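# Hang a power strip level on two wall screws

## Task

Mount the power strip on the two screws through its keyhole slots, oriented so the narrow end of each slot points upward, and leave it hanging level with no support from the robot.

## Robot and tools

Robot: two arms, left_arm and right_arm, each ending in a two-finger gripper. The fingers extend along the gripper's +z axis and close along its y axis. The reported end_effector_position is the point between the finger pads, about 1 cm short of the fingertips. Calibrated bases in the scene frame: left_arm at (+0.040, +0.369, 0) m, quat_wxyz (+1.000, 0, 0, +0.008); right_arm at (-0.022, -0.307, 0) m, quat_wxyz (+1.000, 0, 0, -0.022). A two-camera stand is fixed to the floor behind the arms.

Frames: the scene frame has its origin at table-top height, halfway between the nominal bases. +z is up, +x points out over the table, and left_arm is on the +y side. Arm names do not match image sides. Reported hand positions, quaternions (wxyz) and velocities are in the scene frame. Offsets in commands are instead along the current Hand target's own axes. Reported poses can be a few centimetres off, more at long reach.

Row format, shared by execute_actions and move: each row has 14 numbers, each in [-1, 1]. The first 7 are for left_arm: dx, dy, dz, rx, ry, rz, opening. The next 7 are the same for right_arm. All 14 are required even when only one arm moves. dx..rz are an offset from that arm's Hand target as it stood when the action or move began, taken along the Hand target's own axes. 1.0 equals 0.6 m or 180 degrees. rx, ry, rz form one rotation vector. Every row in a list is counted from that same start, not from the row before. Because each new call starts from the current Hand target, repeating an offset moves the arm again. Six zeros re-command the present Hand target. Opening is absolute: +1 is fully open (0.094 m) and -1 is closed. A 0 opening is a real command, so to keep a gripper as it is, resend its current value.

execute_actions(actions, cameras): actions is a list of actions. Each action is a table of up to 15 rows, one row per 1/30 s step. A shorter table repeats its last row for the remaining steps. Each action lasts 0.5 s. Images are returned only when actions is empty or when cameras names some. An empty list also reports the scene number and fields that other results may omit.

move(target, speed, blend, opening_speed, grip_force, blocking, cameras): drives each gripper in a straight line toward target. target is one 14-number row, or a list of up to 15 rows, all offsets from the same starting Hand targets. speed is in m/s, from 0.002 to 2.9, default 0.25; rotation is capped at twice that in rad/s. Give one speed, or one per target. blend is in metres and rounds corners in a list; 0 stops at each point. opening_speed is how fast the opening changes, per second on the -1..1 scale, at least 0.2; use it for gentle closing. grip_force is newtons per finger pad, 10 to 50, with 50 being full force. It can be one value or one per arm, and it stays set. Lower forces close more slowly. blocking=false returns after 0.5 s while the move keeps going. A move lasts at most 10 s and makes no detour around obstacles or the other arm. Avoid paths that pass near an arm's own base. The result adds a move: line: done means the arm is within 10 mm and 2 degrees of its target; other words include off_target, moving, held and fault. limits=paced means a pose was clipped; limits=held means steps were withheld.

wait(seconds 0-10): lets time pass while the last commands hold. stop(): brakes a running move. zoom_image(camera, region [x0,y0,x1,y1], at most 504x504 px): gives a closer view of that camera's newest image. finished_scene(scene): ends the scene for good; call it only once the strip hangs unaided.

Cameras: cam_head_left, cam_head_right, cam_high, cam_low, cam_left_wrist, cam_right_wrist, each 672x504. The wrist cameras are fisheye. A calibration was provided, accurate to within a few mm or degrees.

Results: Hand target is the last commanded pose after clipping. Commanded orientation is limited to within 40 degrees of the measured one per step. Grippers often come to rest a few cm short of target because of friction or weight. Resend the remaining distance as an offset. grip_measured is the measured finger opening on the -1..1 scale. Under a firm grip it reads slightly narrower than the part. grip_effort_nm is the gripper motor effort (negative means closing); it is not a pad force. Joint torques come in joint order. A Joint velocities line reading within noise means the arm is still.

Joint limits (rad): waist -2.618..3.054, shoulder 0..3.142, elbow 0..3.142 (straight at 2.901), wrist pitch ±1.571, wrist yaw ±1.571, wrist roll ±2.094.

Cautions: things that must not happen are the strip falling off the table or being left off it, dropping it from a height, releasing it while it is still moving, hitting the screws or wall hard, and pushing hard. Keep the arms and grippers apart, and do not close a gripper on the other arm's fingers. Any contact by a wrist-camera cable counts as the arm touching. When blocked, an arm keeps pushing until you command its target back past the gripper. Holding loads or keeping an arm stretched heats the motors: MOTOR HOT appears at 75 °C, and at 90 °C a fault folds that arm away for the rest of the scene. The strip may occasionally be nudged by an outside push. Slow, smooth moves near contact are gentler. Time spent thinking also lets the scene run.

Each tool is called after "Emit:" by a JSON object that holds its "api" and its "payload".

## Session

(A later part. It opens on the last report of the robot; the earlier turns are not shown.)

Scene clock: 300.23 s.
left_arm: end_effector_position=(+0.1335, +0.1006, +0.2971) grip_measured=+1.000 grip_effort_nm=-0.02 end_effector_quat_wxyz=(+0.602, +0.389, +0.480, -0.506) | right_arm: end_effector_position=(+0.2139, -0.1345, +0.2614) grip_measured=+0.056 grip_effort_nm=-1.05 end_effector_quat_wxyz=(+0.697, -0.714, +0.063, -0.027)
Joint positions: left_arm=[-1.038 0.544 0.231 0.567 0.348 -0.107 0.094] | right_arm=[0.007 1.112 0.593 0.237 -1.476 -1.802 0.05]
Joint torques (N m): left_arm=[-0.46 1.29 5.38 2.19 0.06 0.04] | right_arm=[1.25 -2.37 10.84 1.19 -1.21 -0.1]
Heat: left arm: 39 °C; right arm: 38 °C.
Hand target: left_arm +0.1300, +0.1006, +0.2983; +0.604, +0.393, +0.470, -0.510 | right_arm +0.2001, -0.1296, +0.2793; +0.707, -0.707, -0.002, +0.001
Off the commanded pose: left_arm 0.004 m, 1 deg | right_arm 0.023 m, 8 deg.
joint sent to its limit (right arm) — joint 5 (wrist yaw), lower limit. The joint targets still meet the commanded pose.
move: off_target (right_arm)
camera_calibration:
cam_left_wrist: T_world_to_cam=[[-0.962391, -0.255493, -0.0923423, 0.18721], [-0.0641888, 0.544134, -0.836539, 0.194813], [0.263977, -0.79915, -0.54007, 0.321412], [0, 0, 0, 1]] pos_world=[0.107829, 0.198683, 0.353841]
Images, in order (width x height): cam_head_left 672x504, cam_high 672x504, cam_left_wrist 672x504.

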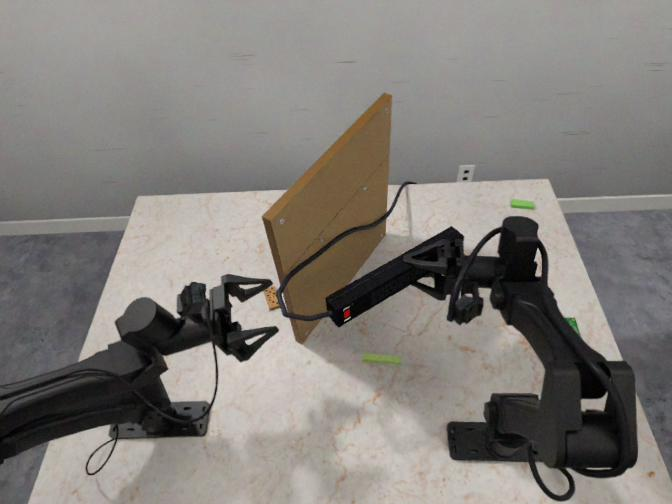

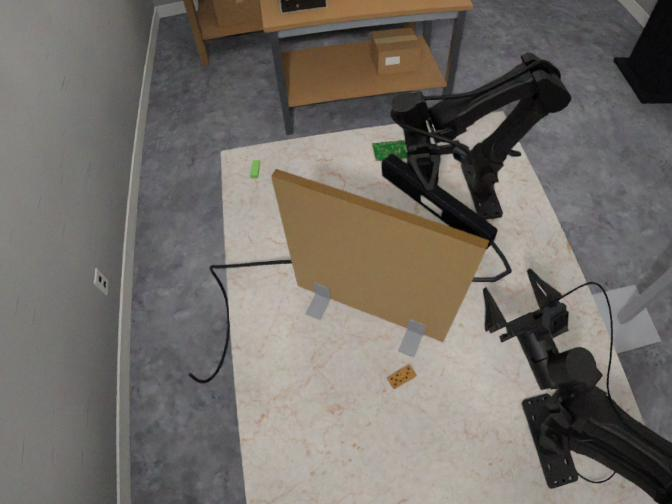

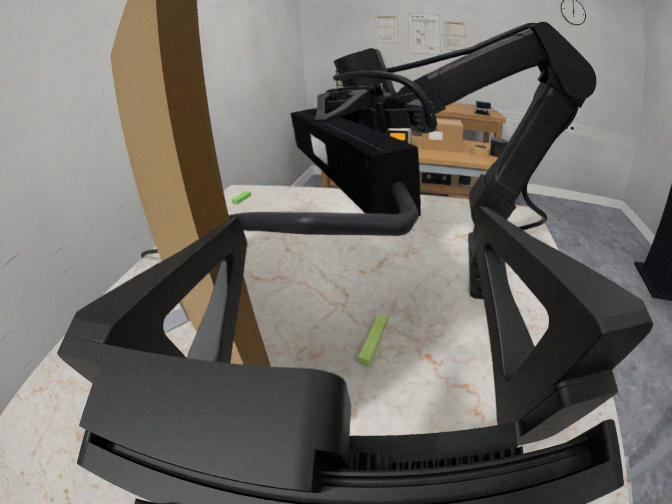

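Emit:
{"api": "move", "payload": {"target": [0,-0.03,0,0,0,0,1,0,0,0.0,0.25,0,0,-0.35], "speed": 0.15, "cameras": ["cam_head_left","cam_high","cam_left_wrist"]}}

Emit:
{"api": "zoom_image", "payload": {"camera": "cam_left_wrist", "region": [270, 80, 430, 220]}}

Emit:
{"api": "zoom_image", "payload": {"camera": "cam_high", "region": [370, 140, 510, 280]}}

Scene clock: 342.70 s.
left_arm: end_effector_position=(+0.1121, +0.0970, +0.3028) grip_measured=+1.000 grip_effort_nm=-0.01 end_effector_quat_wxyz=(+0.605, +0.392, +0.466, -0.513) | right_arm: end_effector_position=(+0.2054, -0.1268, +0.2573) grip_measured=+0.056 grip_effort_nm=-1.05 end_effector_quat_wxyz=(+0.782, -0.585, +0.213, -0.039)
Joint positions: left_arm=[-1.191 0.508 0.231 0.544 0.221 -0.065 0.094] | right_arm=[0.15 1.159 0.155 1.451 -1.021 -0.884 0.05]
Joint torques (N m): left_arm=[-0.54 0.5 5.29 1.87 -0.18 0.04] | right_arm=[0.91 -1.89 5.86 2.42 0.66 0.11]
Heat: left arm: 40 °C; right arm: 38 °C.
Hand target: left_arm +0.1123, +0.0975, +0.2984; +0.604, +0.393, +0.470, -0.509 | right_arm +0.2001, -0.1296, +0.2794; +0.924, -0.382, -0.001, +0.001
Off the commanded pose: left_arm 0.004 m, 1 deg | right_arm 0.023 m, 38 deg.
joint sent to its limit (right arm) — joint 4 (wrist pitch), upper limit. The joint targets are off in orientation, not in position.
move: off_target (right_arm)
camera_calibration:
cam_left_wrist: T_world_to_cam=[[-0.96564, -0.238274, -0.103756, 0.168384], [-0.0393504, 0.528692, -0.847901, 0.202375], [0.256888, -0.814684, -0.519902, 0.323371], [0, 0, 0, 1]] pos_world=[0.0874924, 0.196573, 0.357186]
Images, in order (width x height): cam_head_left 672x504, cam_high 672x504, cam_left_wrist 672x504.

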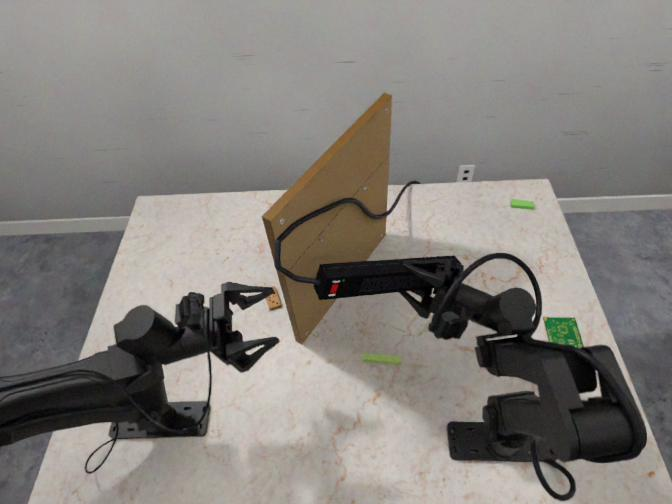

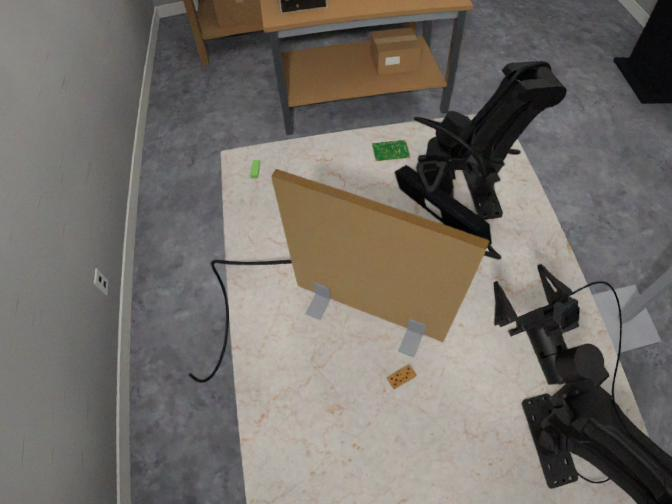

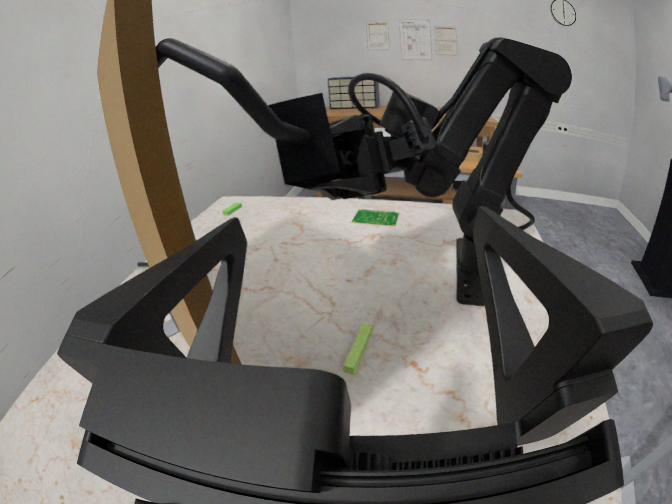

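Scaled by 3.150 from the camera's 672x504 image, which has a finer 960x720 frame.

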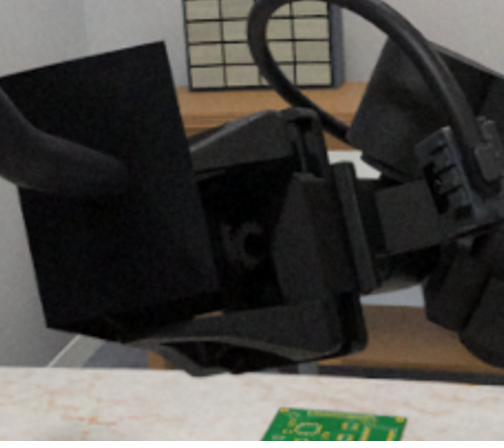

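Scaled by 3.600 from the camera's 672x504 image, which has a finer 960x720 frame.

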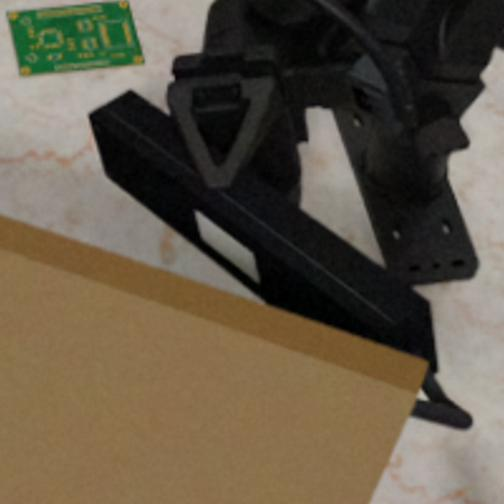

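Emit:
{"api": "move", "payload": {"target": [0,0,0,0,0,0,1,0,-0.283,0.118,0,0.118,-0.118,-0.35], "speed": 0.15, "cameras": ["cam_head_left","cam_high","cam_left_wrist"]}}

Emit:
{"api": "zoom_image", "payload": {"camera": "cam_high", "region": [350, 110, 510, 250]}}

Scene clock: 366.53 s.
left_arm: end_effector_position=(+0.1121, +0.0970, +0.3028) grip_measured=+1.000 grip_effort_nm=-0.01 end_effector_quat_wxyz=(+0.605, +0.392, +0.466, -0.513) | right_arm: end_effector_position=(+0.2247, -0.1905, +0.4051) grip_measured=+0.056 grip_effort_nm=-1.05 end_effector_quat_wxyz=(+0.863, -0.420, +0.195, -0.201)
Joint positions: left_arm=[-1.191 0.508 0.231 0.544 0.221 -0.065 0.094] | right_arm=[0.034 0.979 0.38 1.45 -0.71 -0.725 0.05]
Joint torques (N m): left_arm=[-0.59 0.5 5.24 1.84 -0.15 0.02] | right_arm=[-0.38 -2.39 10.88 2.06 0.86 0.15]
Heat: left arm: 39 °C; right arm: 42 °C.
Hand target: left_arm +0.1123, +0.0975, +0.2984; +0.604, +0.393, +0.470, -0.509 | right_arm +0.2001, -0.1997, +0.4495; +0.893, -0.369, +0.098, -0.238
Off the commanded pose: left_arm 0.004 m, 1 deg | right_arm 0.052 m, 14 deg.
joint sent to its limit (right arm) — joint 4 (wrist pitch), upper limit. The joint targets are off in position and orientation.
move: off_target (right_arm)
camera_calibration:
cam_left_wrist: T_world_to_cam=[[-0.96564, -0.238274, -0.103756, 0.168384], [-0.0393504, 0.528692, -0.847901, 0.202375], [0.256888, -0.814684, -0.519902, 0.323371], [0, 0, 0, 1]] pos_world=[0.0874924, 0.196573, 0.357186]
Images, in order (width x height): cam_head_left 672x504, cam_high 672x504, cam_left_wrist 672x504.

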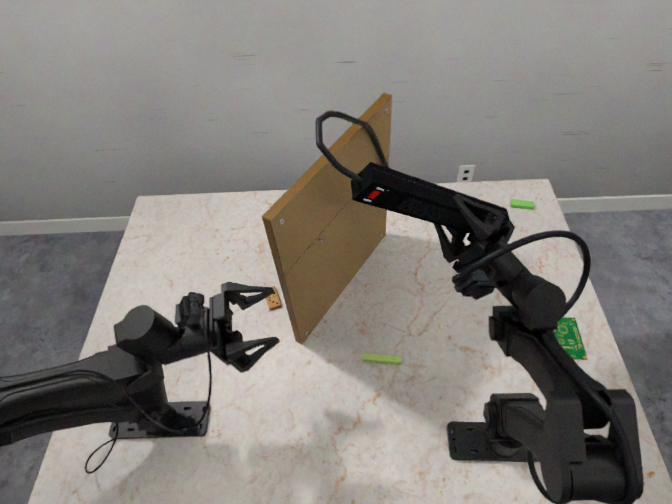

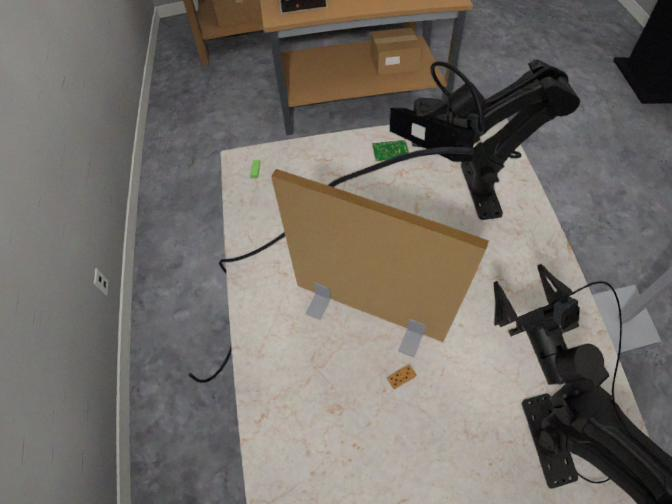

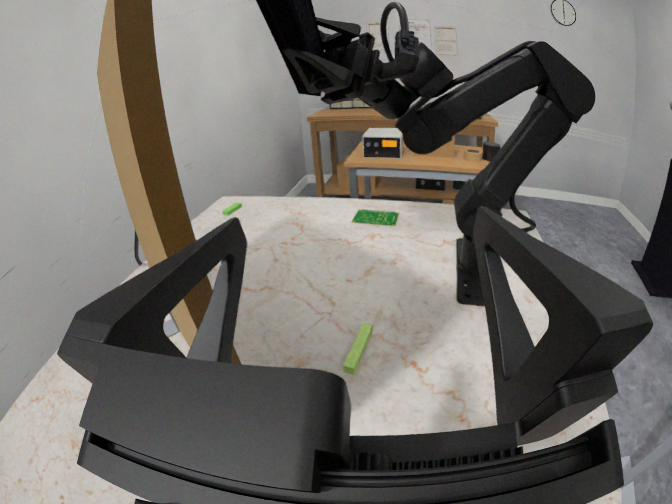

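Scaled by 3.150 from the camera's 672x504 image, which has a finer 960x720 frame.

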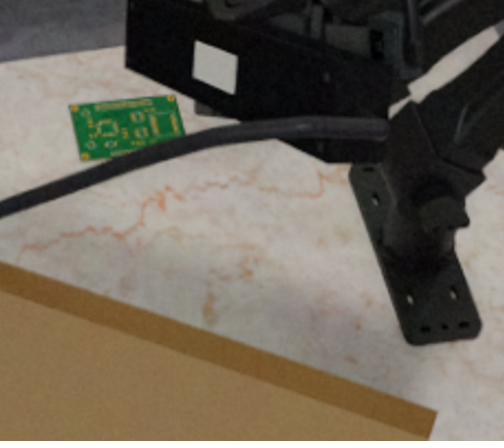

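Something faint around (327,80). Zoom more.

Emit:
{"api": "zoom_image", "payload": {"camera": "cam_high", "region": [385, 100, 485, 170]}}

Emit:
{"api": "zoom_image", "payload": {"camera": "cam_high", "region": [430, 115, 475, 160]}}

Emit:
{"api": "zoom_image", "payload": {"camera": "cam_high", "region": [385, 100, 430, 145]}}

Scaled by 5.040 from the camera's 672x504 image, which has a finer 960x720 frame.

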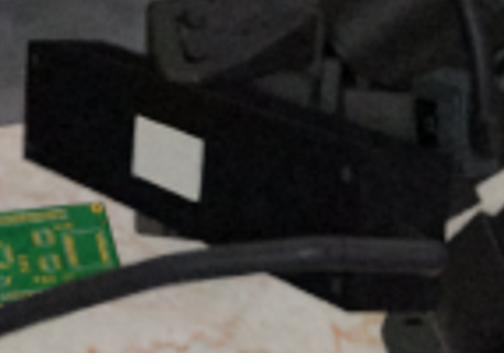

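Scaled by 11.200 from the camera's 672x504 image, which has a finer 960x720 frame.

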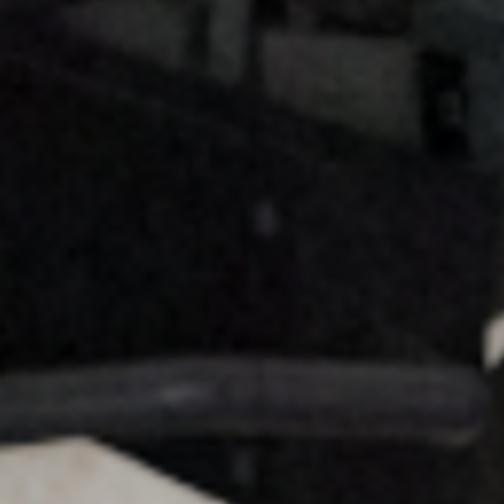

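Scaled by 11.200 from the camera's 672x504 image, which has a finer 960x720 frame.

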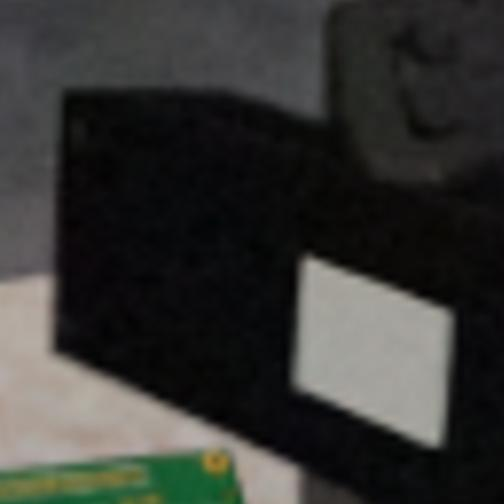

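Emit:
{"api": "move", "payload": {"target": [[-0.323,0,0.083,0.05,0,0,1,0,0,0,0,0,0,-0.35],[-0.257,0.15,0.351,0.182,0.0785,-0.022,1,0,0,0,0,0,0,-0.35]], "speed": 0.15, "blend": 0.03, "cameras": ["cam_head_left","cam_high","cam_left_wrist"]}}

Scene clock: 414.90 s.
left_arm: end_effector_position=(+0.2315, -0.0525, +0.4929) grip_measured=+1.000 grip_effort_nm=-0.02 end_effector_quat_wxyz=(+0.387, +0.585, +0.399, -0.591) | right_arm: end_effector_position=(+0.2249, -0.1908, +0.4053) grip_measured=+0.056 grip_effort_nm=-1.05 end_effector_quat_wxyz=(+0.863, -0.419, +0.196, -0.202)
Joint positions: left_arm=[-0.794 1.762 1.999 -0.243 1.185 -0.014 0.094] | right_arm=[0.034 0.979 0.38 1.45 -0.707 -0.725 0.05]
Joint torques (N m): left_arm=[0.39 -6.41 7.53 1.56 0.18 0.03] | right_arm=[-0.36 -2.41 10.91 2.07 0.85 0.15]
Heat: left arm: 40 °C; right arm: 43 °C.
Hand target: left_arm +0.2304, -0.0497, +0.5000; +0.390, +0.589, +0.391, -0.590 | right_arm +0.2001, -0.1997, +0.4495; +0.893, -0.369, +0.098, -0.238
Off the commanded pose: left_arm 0.007 m, 1 deg | right_arm 0.051 m, 14 deg.
joint sent to its limit (right arm) — joint 4 (wrist pitch), upper limit. The joint targets are off in position and orientation.
move: off_target (right_arm)
camera_calibration:
cam_left_wrist: T_world_to_cam=[[-0.935099, 0.338333, -0.105459, 0.291869], [0.315529, 0.659363, -0.68241, 0.290436], [-0.161346, -0.671395, -0.723323, 0.474451], [0, 0, 0, 1]] pos_world=[0.257836, 0.0282925, 0.572158]
Images, in order (width x height): cam_head_left 672x504, cam_high 672x504, cam_left_wrist 672x504.

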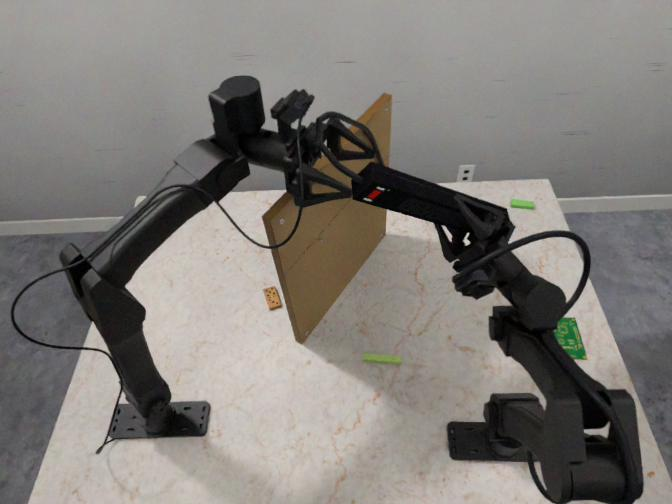

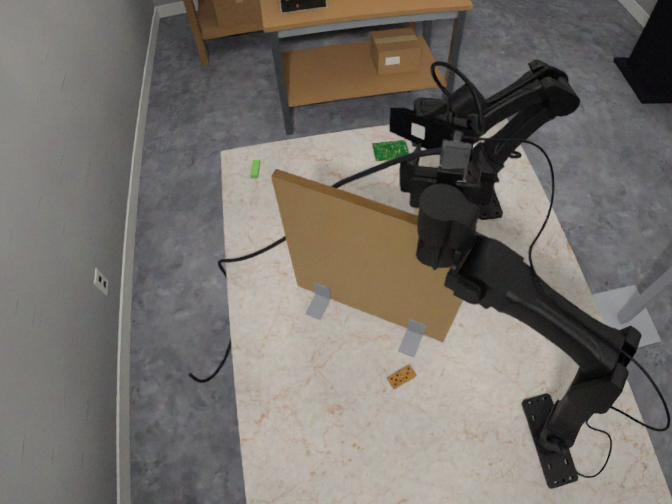

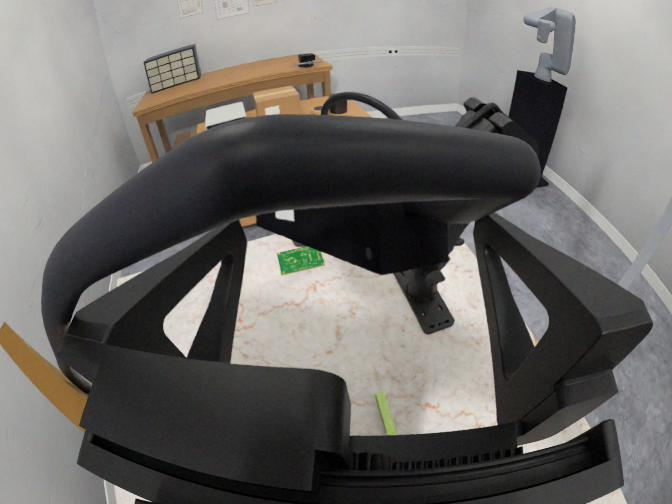

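Emit:
{"api": "zoom_image", "payload": {"camera": "cam_left_wrist", "region": [250, 190, 450, 280]}}

Emit:
{"api": "zoom_image", "payload": {"camera": "cam_left_wrist", "region": [320, 195, 430, 275]}}

Scaled by 2.520 from the camera's 672x504 image, which has a finer 960x720 frame.

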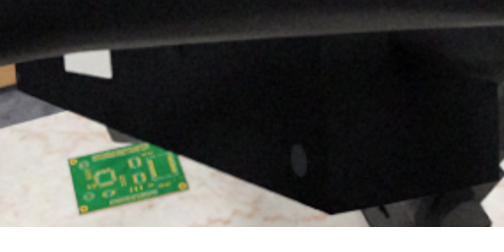

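Scaled by 4.582 from the camera's 672x504 image, which has a finer 960x720 frame.

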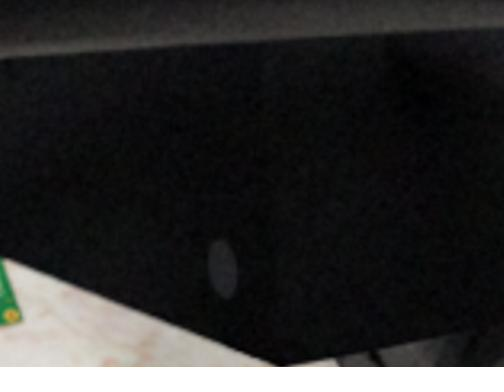

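Emit:
{"api": "move", "payload": {"target": [-0.2,0,0.04,0,0,0,1,0,0,0,0,0,0,-0.35], "speed": 0.15, "cameras": ["cam_left_wrist"]}}

Emit:
{"api": "zoom_image", "payload": {"camera": "cam_left_wrist", "region": [220, 160, 420, 300]}}

Scene clock: 435.67 s.
left_arm: end_effector_position=(+0.2247, -0.0755, +0.5993) grip_measured=+1.000 grip_effort_nm=-0.02 end_effector_quat_wxyz=(-0.407, -0.517, -0.393, +0.642) | right_arm: end_effector_position=(+0.2295, -0.2019, +0.4163) grip_measured=+0.056 grip_effort_nm=-1.05 end_effector_quat_wxyz=(+0.872, -0.387, +0.210, -0.212)
Joint positions: left_arm=[-0.863 2.123 2.834 -0.386 1.059 -0.371 0.094] | right_arm=[0.03 0.979 0.393 1.45 -0.635 -0.705 0.05]
Joint torques (N m): left_arm=[-0.44 -7.9 6.06 2.23 -0.42 0.02] | right_arm=[-0.24 -1.88 10.04 2.04 0.01 -0.08]
Heat: left arm: 41 °C; right arm: 43 °C.
Hand target: left_arm +0.2213, -0.0720, +0.6198; -0.390, -0.589, -0.391, +0.590 | right_arm +0.2001, -0.1997, +0.4495; +0.893, -0.369, +0.098, -0.238
Off the commanded pose: left_arm 0.021 m, 10 deg | right_arm 0.044 m, 14 deg.
elbow stopped short (left arm): the move would have taken joint 3 (elbow) straighter than the controller allows.
joint sent to its limit (right arm) — joint 4 (wrist pitch), upper limit. The joint targets are off in orientation, not in position.
move: off_target (left_arm, right_arm)
camera_calibration:
cam_left_wrist: T_world_to_cam=[[-0.952767, 0.302064, -0.0314934, 0.261318], [0.208692, 0.575838, -0.79048, 0.462807], [-0.22064, -0.759716, -0.611678, 0.474651], [0, 0, 0, 1]] pos_world=[0.257118, 0.0151629, 0.664403]
Images, in order (width x height): cam_left_wrist 672x504.

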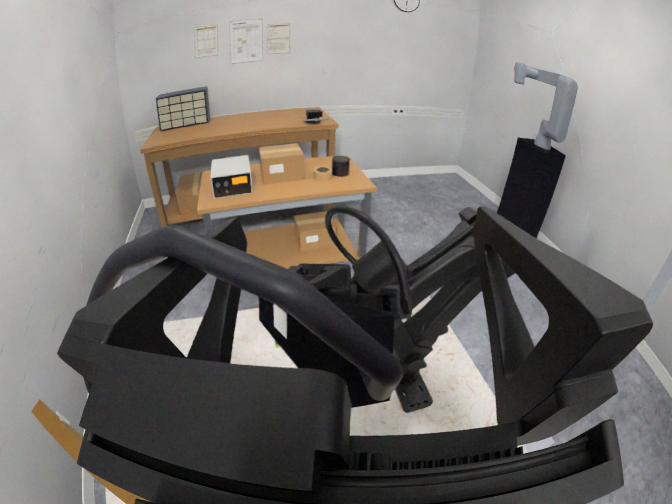

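Scaled by 2.520 from the camera's 672x504 image, which has a finer 960x720 frame.

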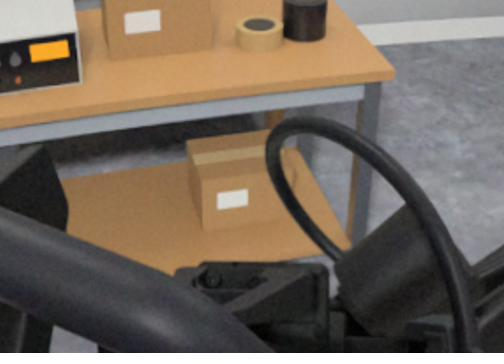

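Emit:
{"api": "move", "payload": {"target": [0.22,0,-0.02,0,0,0,0,0,0,0,0,0,0,-0.35], "speed": 0.12, "cameras": ["cam_left_wrist","cam_head_left"]}}

Emit:
{"api": "zoom_image", "payload": {"camera": "cam_head_left", "region": [190, 60, 400, 240]}}

Scene clock: 460.63 s.
left_arm: end_effector_position=(+0.2195, -0.0594, +0.4967) grip_measured=+0.003 grip_effort_nm=-0.15 end_effector_quat_wxyz=(+0.390, +0.593, +0.376, -0.595) | right_arm: end_effector_position=(+0.2262, -0.1922, +0.4082) grip_measured=+0.056 grip_effort_nm=-1.05 end_effector_quat_wxyz=(+0.861, -0.421, +0.193, -0.209)
Joint positions: left_arm=[-0.824 1.768 1.998 -0.195 1.189 -0.017 0.047] | right_arm=[0.025 0.979 0.393 1.44 -0.713 -0.735 0.05]
Joint torques (N m): left_arm=[0.38 -7.23 3.59 1.46 -0.21 0.14] | right_arm=[0.16 -2.32 10.02 2.16 0.86 0.3]
Heat: left arm: 40 °C; right arm: 44 °C.
Hand target: left_arm +0.2257, -0.0608, +0.4878; +0.390, +0.589, +0.391, -0.590 | right_arm +0.2001, -0.1997, +0.4495; +0.893, -0.369, +0.098, -0.238
Off the commanded pose: left_arm 0.011 m, 2 deg | right_arm 0.049 m, 13 deg.
joint sent to its limit (right arm) — joint 4 (wrist pitch), upper limit. The joint targets are off in position and orientation.
move: off_target (left_arm, right_arm)
camera_calibration:
cam_left_wrist: T_world_to_cam=[[-0.91977, 0.367179, -0.138573, 0.298085], [0.355231, 0.628801, -0.69168, 0.295387], [-0.166835, -0.685412, -0.708785, 0.463807], [0, 0, 0, 1]] pos_world=[0.246618, 0.0227089, 0.57436]
Images, in order (width x height): cam_head_left 672x504, cam_left_wrist 672x504.

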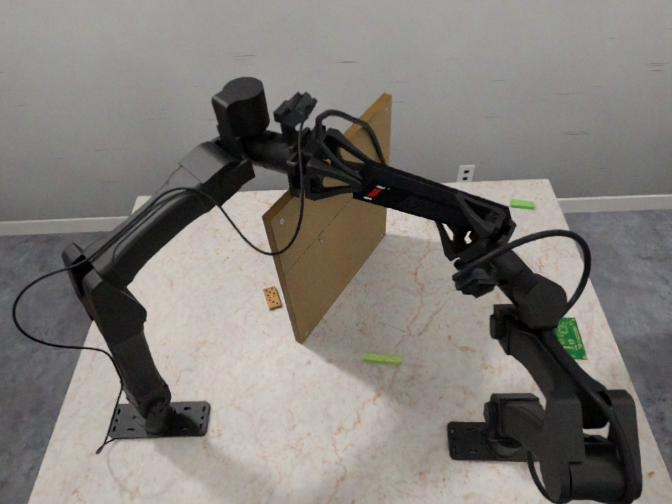

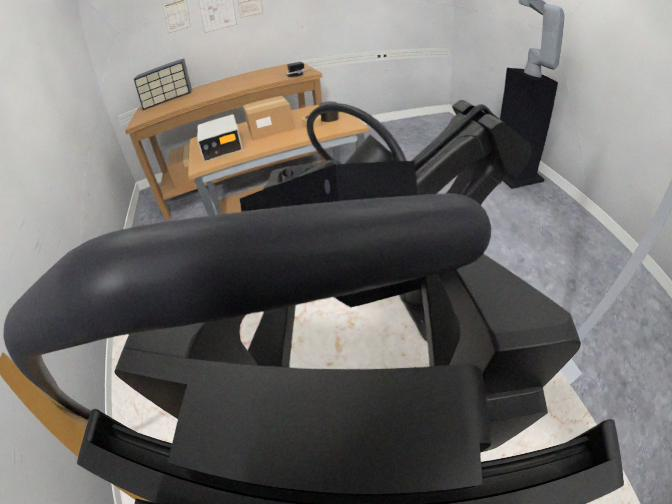

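Scaled by 2.400 from the camera's 672x504 image, which has a finer 960x720 frame.

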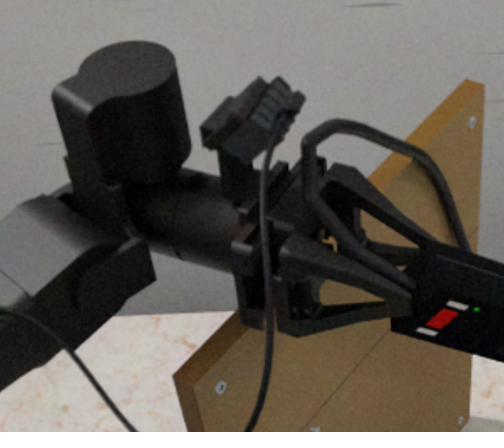

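Emit:
{"api": "move", "payload": {"target": [0,0,-0.3,0,0,0,-1,0,0,0,0,0,0,-0.35], "speed": 0.12, "cameras": ["cam_left_wrist","cam_head_left"]}}

Emit:
{"api": "zoom_image", "payload": {"camera": "cam_left_wrist", "region": [220, 100, 440, 300]}}

Scene clock: 472.87 s.
left_arm: end_effector_position=(+0.3043, +0.1004, +0.4849) grip_measured=-0.987 grip_effort_nm=-0.70 end_effector_quat_wxyz=(+0.428, +0.564, +0.427, -0.563) | right_arm: end_effector_position=(+0.2309, -0.1923, +0.4062) grip_measured=+0.056 grip_effort_nm=-1.05 end_effector_quat_wxyz=(+0.863, -0.415, +0.202, -0.203)
Joint positions: left_arm=[-0.315 1.595 1.776 -0.191 1.545 0.012 0.001] | right_arm=[0.035 0.999 0.392 1.448 -0.694 -0.728 0.05]
Joint torques (N m): left_arm=[0.27 -7.21 4.49 1.31 0.22 -0.07] | right_arm=[-0.24 -3.81 9.99 2.07 0.69 0.15]
Heat: left arm: 39 °C; right arm: 44 °C.
Hand target: left_arm +0.2960, +0.1048, +0.4878; +0.390, +0.589, +0.391, -0.590 | right_arm +0.2001, -0.1997, +0.4495; +0.893, -0.369, +0.098, -0.238
Off the commanded pose: left_arm 0.010 m, 7 deg | right_arm 0.054 m, 14 deg.
joint sent to its limit (left arm) — joint 5 (wrist yaw), upper limit. The joint targets are off in orientation, not in position.
joint sent to its limit (right arm) — joint 4 (wrist pitch), upper limit. The joint targets are off in position and orientation.
move: off_target (left_arm, right_arm)
camera_calibration:
cam_left_wrist: T_world_to_cam=[[-0.96655, 0.22328, -0.1262, 0.338497], [0.247921, 0.687334, -0.682721, 0.179082], [-0.0656964, -0.691171, -0.719699, 0.554205], [0, 0, 0, 1]] pos_world=[0.319185, 0.184382, 0.563842]
Images, in order (width x height): cam_head_left 672x504, cam_left_wrist 672x504.

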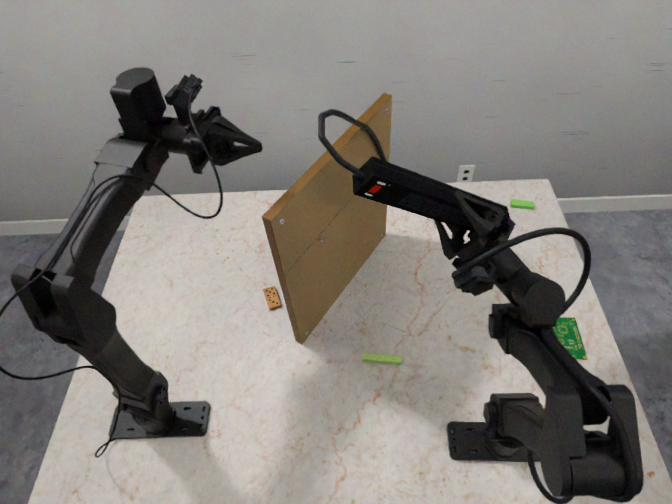

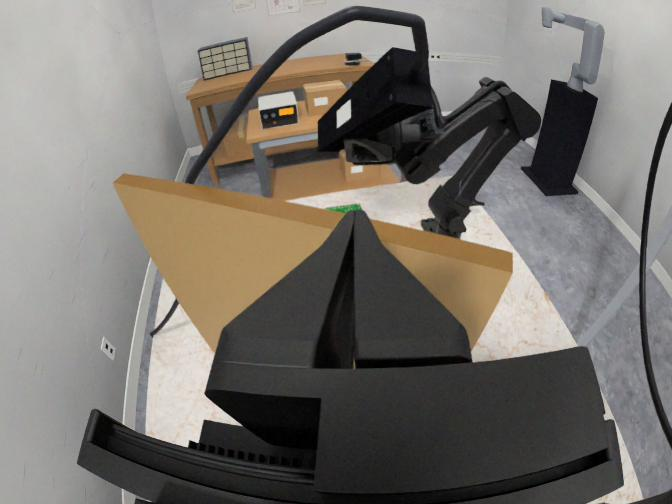

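Scaled by 2.291 from the camera's 672x504 image, which has a finer 960x720 frame.

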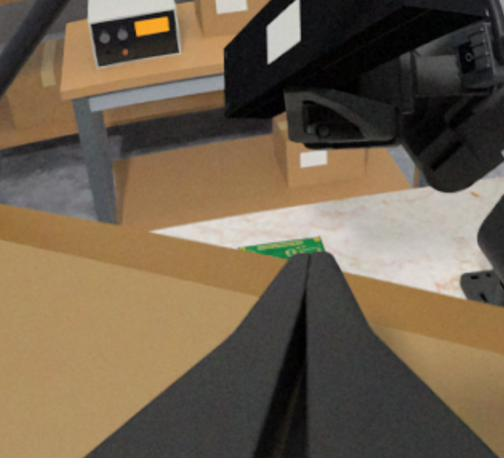

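Free of the cord, and a better view. Zoom the strip.

Emit:
{"api": "zoom_image", "payload": {"camera": "cam_left_wrist", "region": [310, 45, 440, 155]}}

Emit:
{"api": "zoom_image", "payload": {"camera": "cam_left_wrist", "region": [345, 50, 410, 115]}}

Emit:
{"api": "zoom_image", "payload": {"camera": "cam_left_wrist", "region": [310, 95, 360, 155]}}

Scaled by 3.877 from the camera's 672x504 image, which has a finer 960x720 frame.

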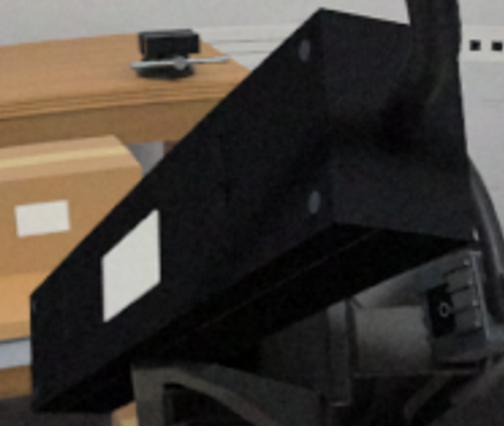

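Scaled by 7.754 from the camera's 672x504 image, which has a finer 960x720 frame.

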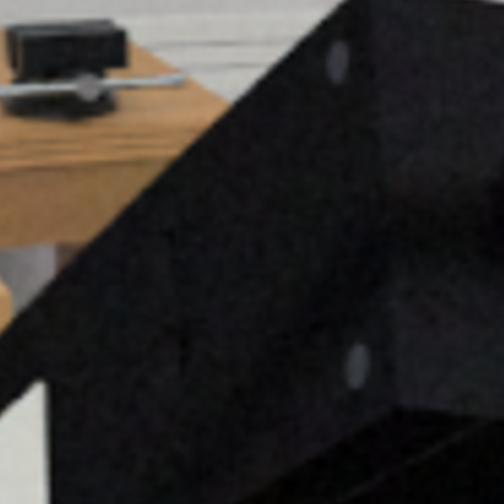

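Scaled by 8.400 from the camera's 672x504 image, which has a finer 960x720 frame.

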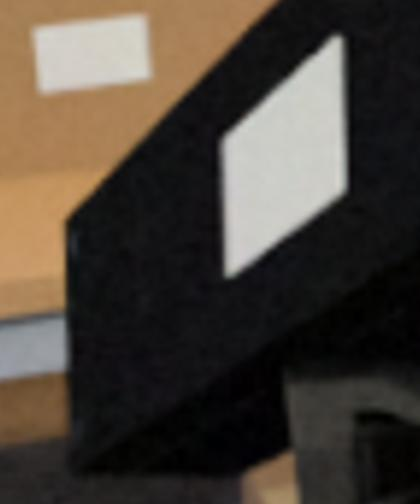

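Emit:
{"api": "zoom_image", "payload": {"camera": "cam_left_wrist", "region": [357, 80, 383, 106]}}

Emit:
{"api": "zoom_image", "payload": {"camera": "cam_left_wrist", "region": [315, 120, 341, 146]}}

Scaled by 19.385 from the camera's 672x504 image, which has a finer 960x720 frame.

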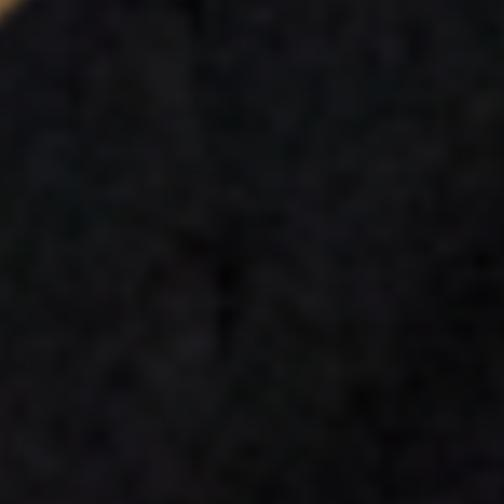

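Scaled by 19.385 from the camera's 672x504 image, which has a finer 960x720 frame.

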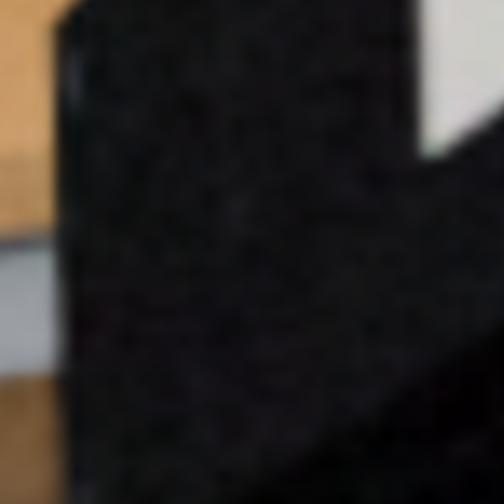

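Emit:
{"api": "move", "payload": {"target": [0,0.152,0.01,0,0,0,-1,0,0,0,0,0,0,-0.35], "speed": 0.12, "cameras": ["cam_left_wrist","cam_head_left"]}}

Emit:
{"api": "zoom_image", "payload": {"camera": "cam_left_wrist", "region": [220, 60, 440, 200]}}

Scene clock: 529.53 s.
left_arm: end_effector_position=(+0.3832, +0.0641, +0.4787) grip_measured=-0.987 grip_effort_nm=-0.70 end_effector_quat_wxyz=(+0.408, +0.562, +0.428, -0.578) | right_arm: end_effector_position=(+0.2309, -0.1923, +0.4062) grip_measured=+0.056 grip_effort_nm=-1.05 end_effector_quat_wxyz=(+0.863, -0.415, +0.202, -0.203)
Joint positions: left_arm=[-0.342 1.973 2.196 -0.163 1.551 -0.096 0.001] | right_arm=[0.035 0.999 0.392 1.448 -0.694 -0.728 0.05]
Joint torques (N m): left_arm=[-0.55 -8.28 7.27 1.52 0.09 -0.03] | right_arm=[-0.59 -3.95 10.04 2.1 0.67 0.16]
Heat: left arm: 38 °C; right arm: 46 °C.
Hand target: left_arm +0.3776, +0.0638, +0.4877; +0.390, +0.589, +0.391, -0.590 | right_arm +0.2001, -0.1997, +0.4495; +0.893, -0.369, +0.098, -0.238
Off the commanded pose: left_arm 0.011 m, 6 deg | right_arm 0.054 m, 14 deg.
joint sent to its limit (left arm) — joint 5 (wrist yaw), upper limit. The joint targets are off in orientation, not in position.
joint sent to its limit (right arm) — joint 4 (wrist pitch), upper limit. The joint targets are off in position and orientation.
move: off_target (left_arm, right_arm)
camera_calibration:
cam_left_wrist: T_world_to_cam=[[-0.962291, 0.257188, -0.0886052, 0.400206], [0.246261, 0.685284, -0.685376, 0.182225], [-0.115551, -0.681351, -0.722778, 0.549724], [0, 0, 0, 1]] pos_world=[0.403761, 0.146751, 0.557682]
Images, in order (width x height): cam_head_left 672x504, cam_left_wrist 672x504.

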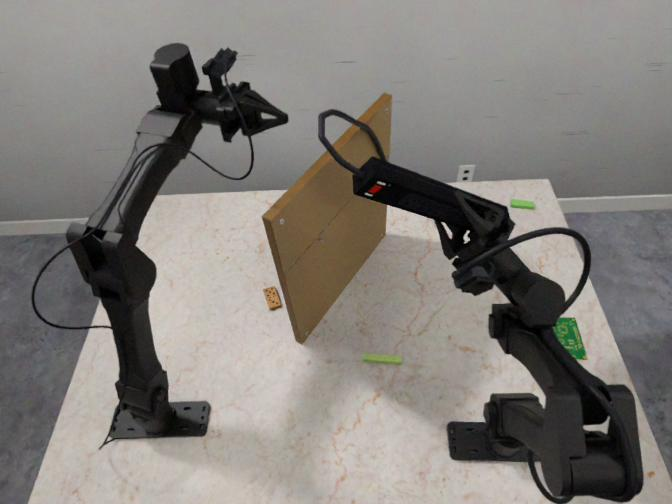

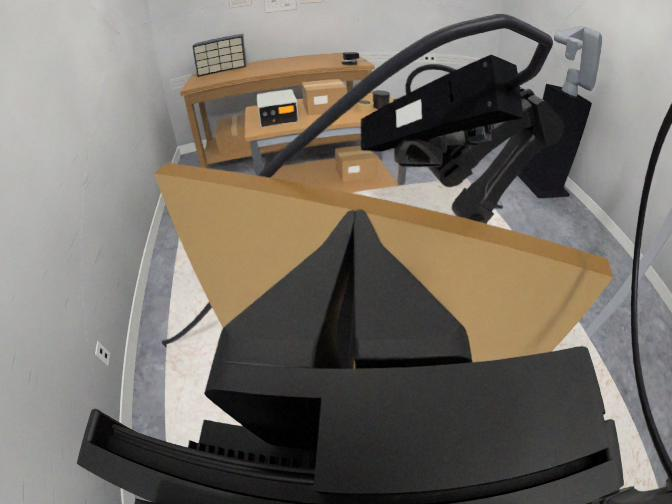

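Scaled by 2.291 from the camera's 672x504 image, which has a finer 960x720 frame.

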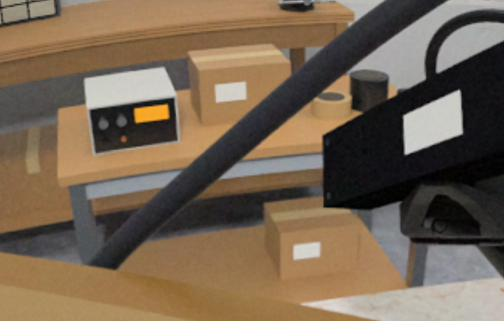

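Emit:
{"api": "zoom_image", "payload": {"camera": "cam_left_wrist", "region": [415, 50, 525, 130]}}

Emit:
{"api": "zoom_image", "payload": {"camera": "cam_left_wrist", "region": [430, 70, 470, 110]}}

Emit:
{"api": "zoom_image", "payload": {"camera": "cam_left_wrist", "region": [360, 100, 400, 140]}}

Scaled by 4.582 from the camera's 672x504 image, which has a finer 960x720 frame.

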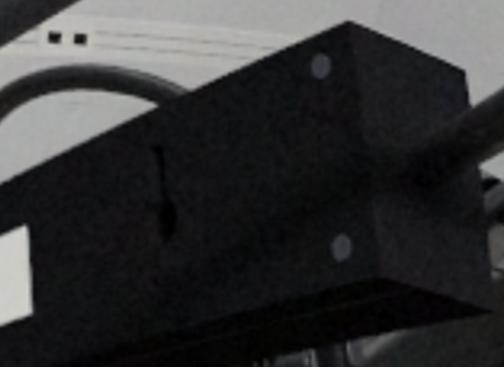

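Scaled by 12.600 from the camera's 672x504 image, which has a finer 960x720 frame.

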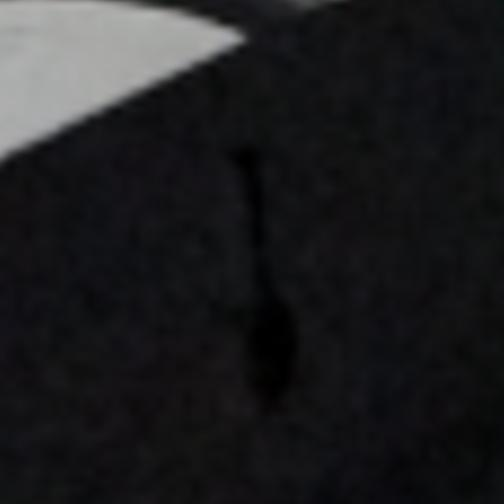

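Scaled by 12.600 from the camera's 672x504 image, which has a finer 960x720 frame.

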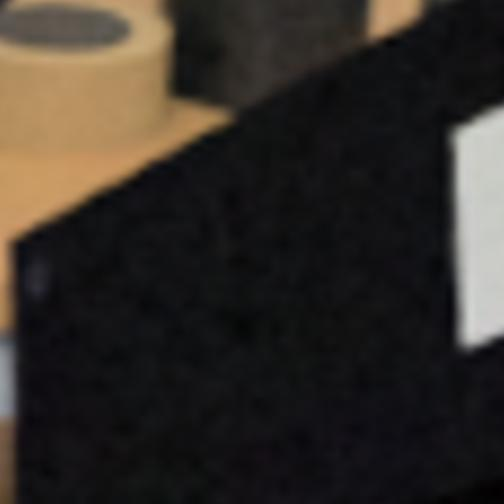

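Emit:
{"api": "move", "payload": {"target": [[0,0,-0.2,0,0,0,-1,0,0,0,0,0,0,-0.35],[0.15,-0.288,-0.124,-0.2,0,0,-1,0,0,0,0,0,0,-0.35],[0.33,-0.45,0.125,-0.405,0,0,-1,0,0,0,0,0,0,-0.35]], "speed": 0.2, "blend": 0.03, "cameras": ["cam_left_wrist","cam_head_left"]}}

Scene clock: 583.20 s.
left_arm: end_effector_position=(+0.0963, +0.0979, +0.2934) grip_measured=-0.987 grip_effort_nm=-0.70 end_effector_quat_wxyz=(+0.660, +0.248, +0.664, -0.248) | right_arm: end_effector_position=(+0.2309, -0.1923, +0.4062) grip_measured=+0.056 grip_effort_nm=-1.05 end_effector_quat_wxyz=(+0.863, -0.415, +0.202, -0.203)
Joint positions: left_arm=[-2.073 0.875 0.532 0.325 -1.338 -0.019 0.001] | right_arm=[0.035 0.999 0.392 1.448 -0.694 -0.728 0.05]
Joint torques (N m): left_arm=[0.4 -0.35 4.62 1.79 -0.2 0.01] | right_arm=[-0.28 -3.82 10.03 2.07 0.7 0.13]
Heat: left arm: 39 °C; right arm: 47 °C.
Hand target: left_arm +0.0995, +0.1002, +0.2901; +0.664, +0.242, +0.665, -0.242 | right_arm +0.2001, -0.1997, +0.4495; +0.893, -0.369, +0.098, -0.238
Off the commanded pose: left_arm 0.005 m, 1 deg | right_arm 0.054 m, 14 deg.
joint sent to its limit (right arm) — joint 4 (wrist pitch), upper limit. The joint targets are off in position and orientation.
move: off_target (right_arm)
camera_calibration:
cam_left_wrist: T_world_to_cam=[[-0.619211, -0.775611, -0.122499, 0.17714], [-0.51676, 0.519976, -0.680135, 0.190887], [0.591217, -0.357845, -0.722779, 0.305914], [0, 0, 0, 1]] pos_world=[0.0274676, 0.147605, 0.372637]
Images, in order (width x height): cam_head_left 672x504, cam_left_wrist 672x504.

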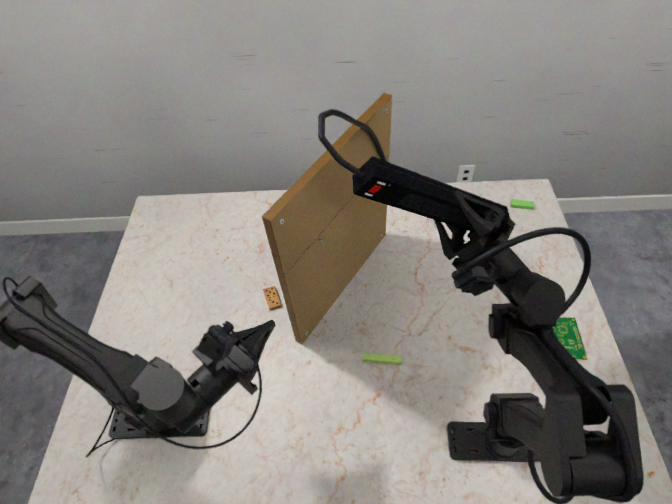

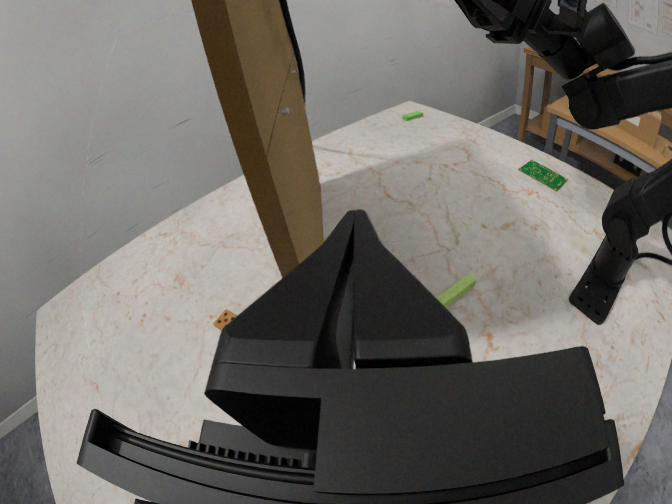

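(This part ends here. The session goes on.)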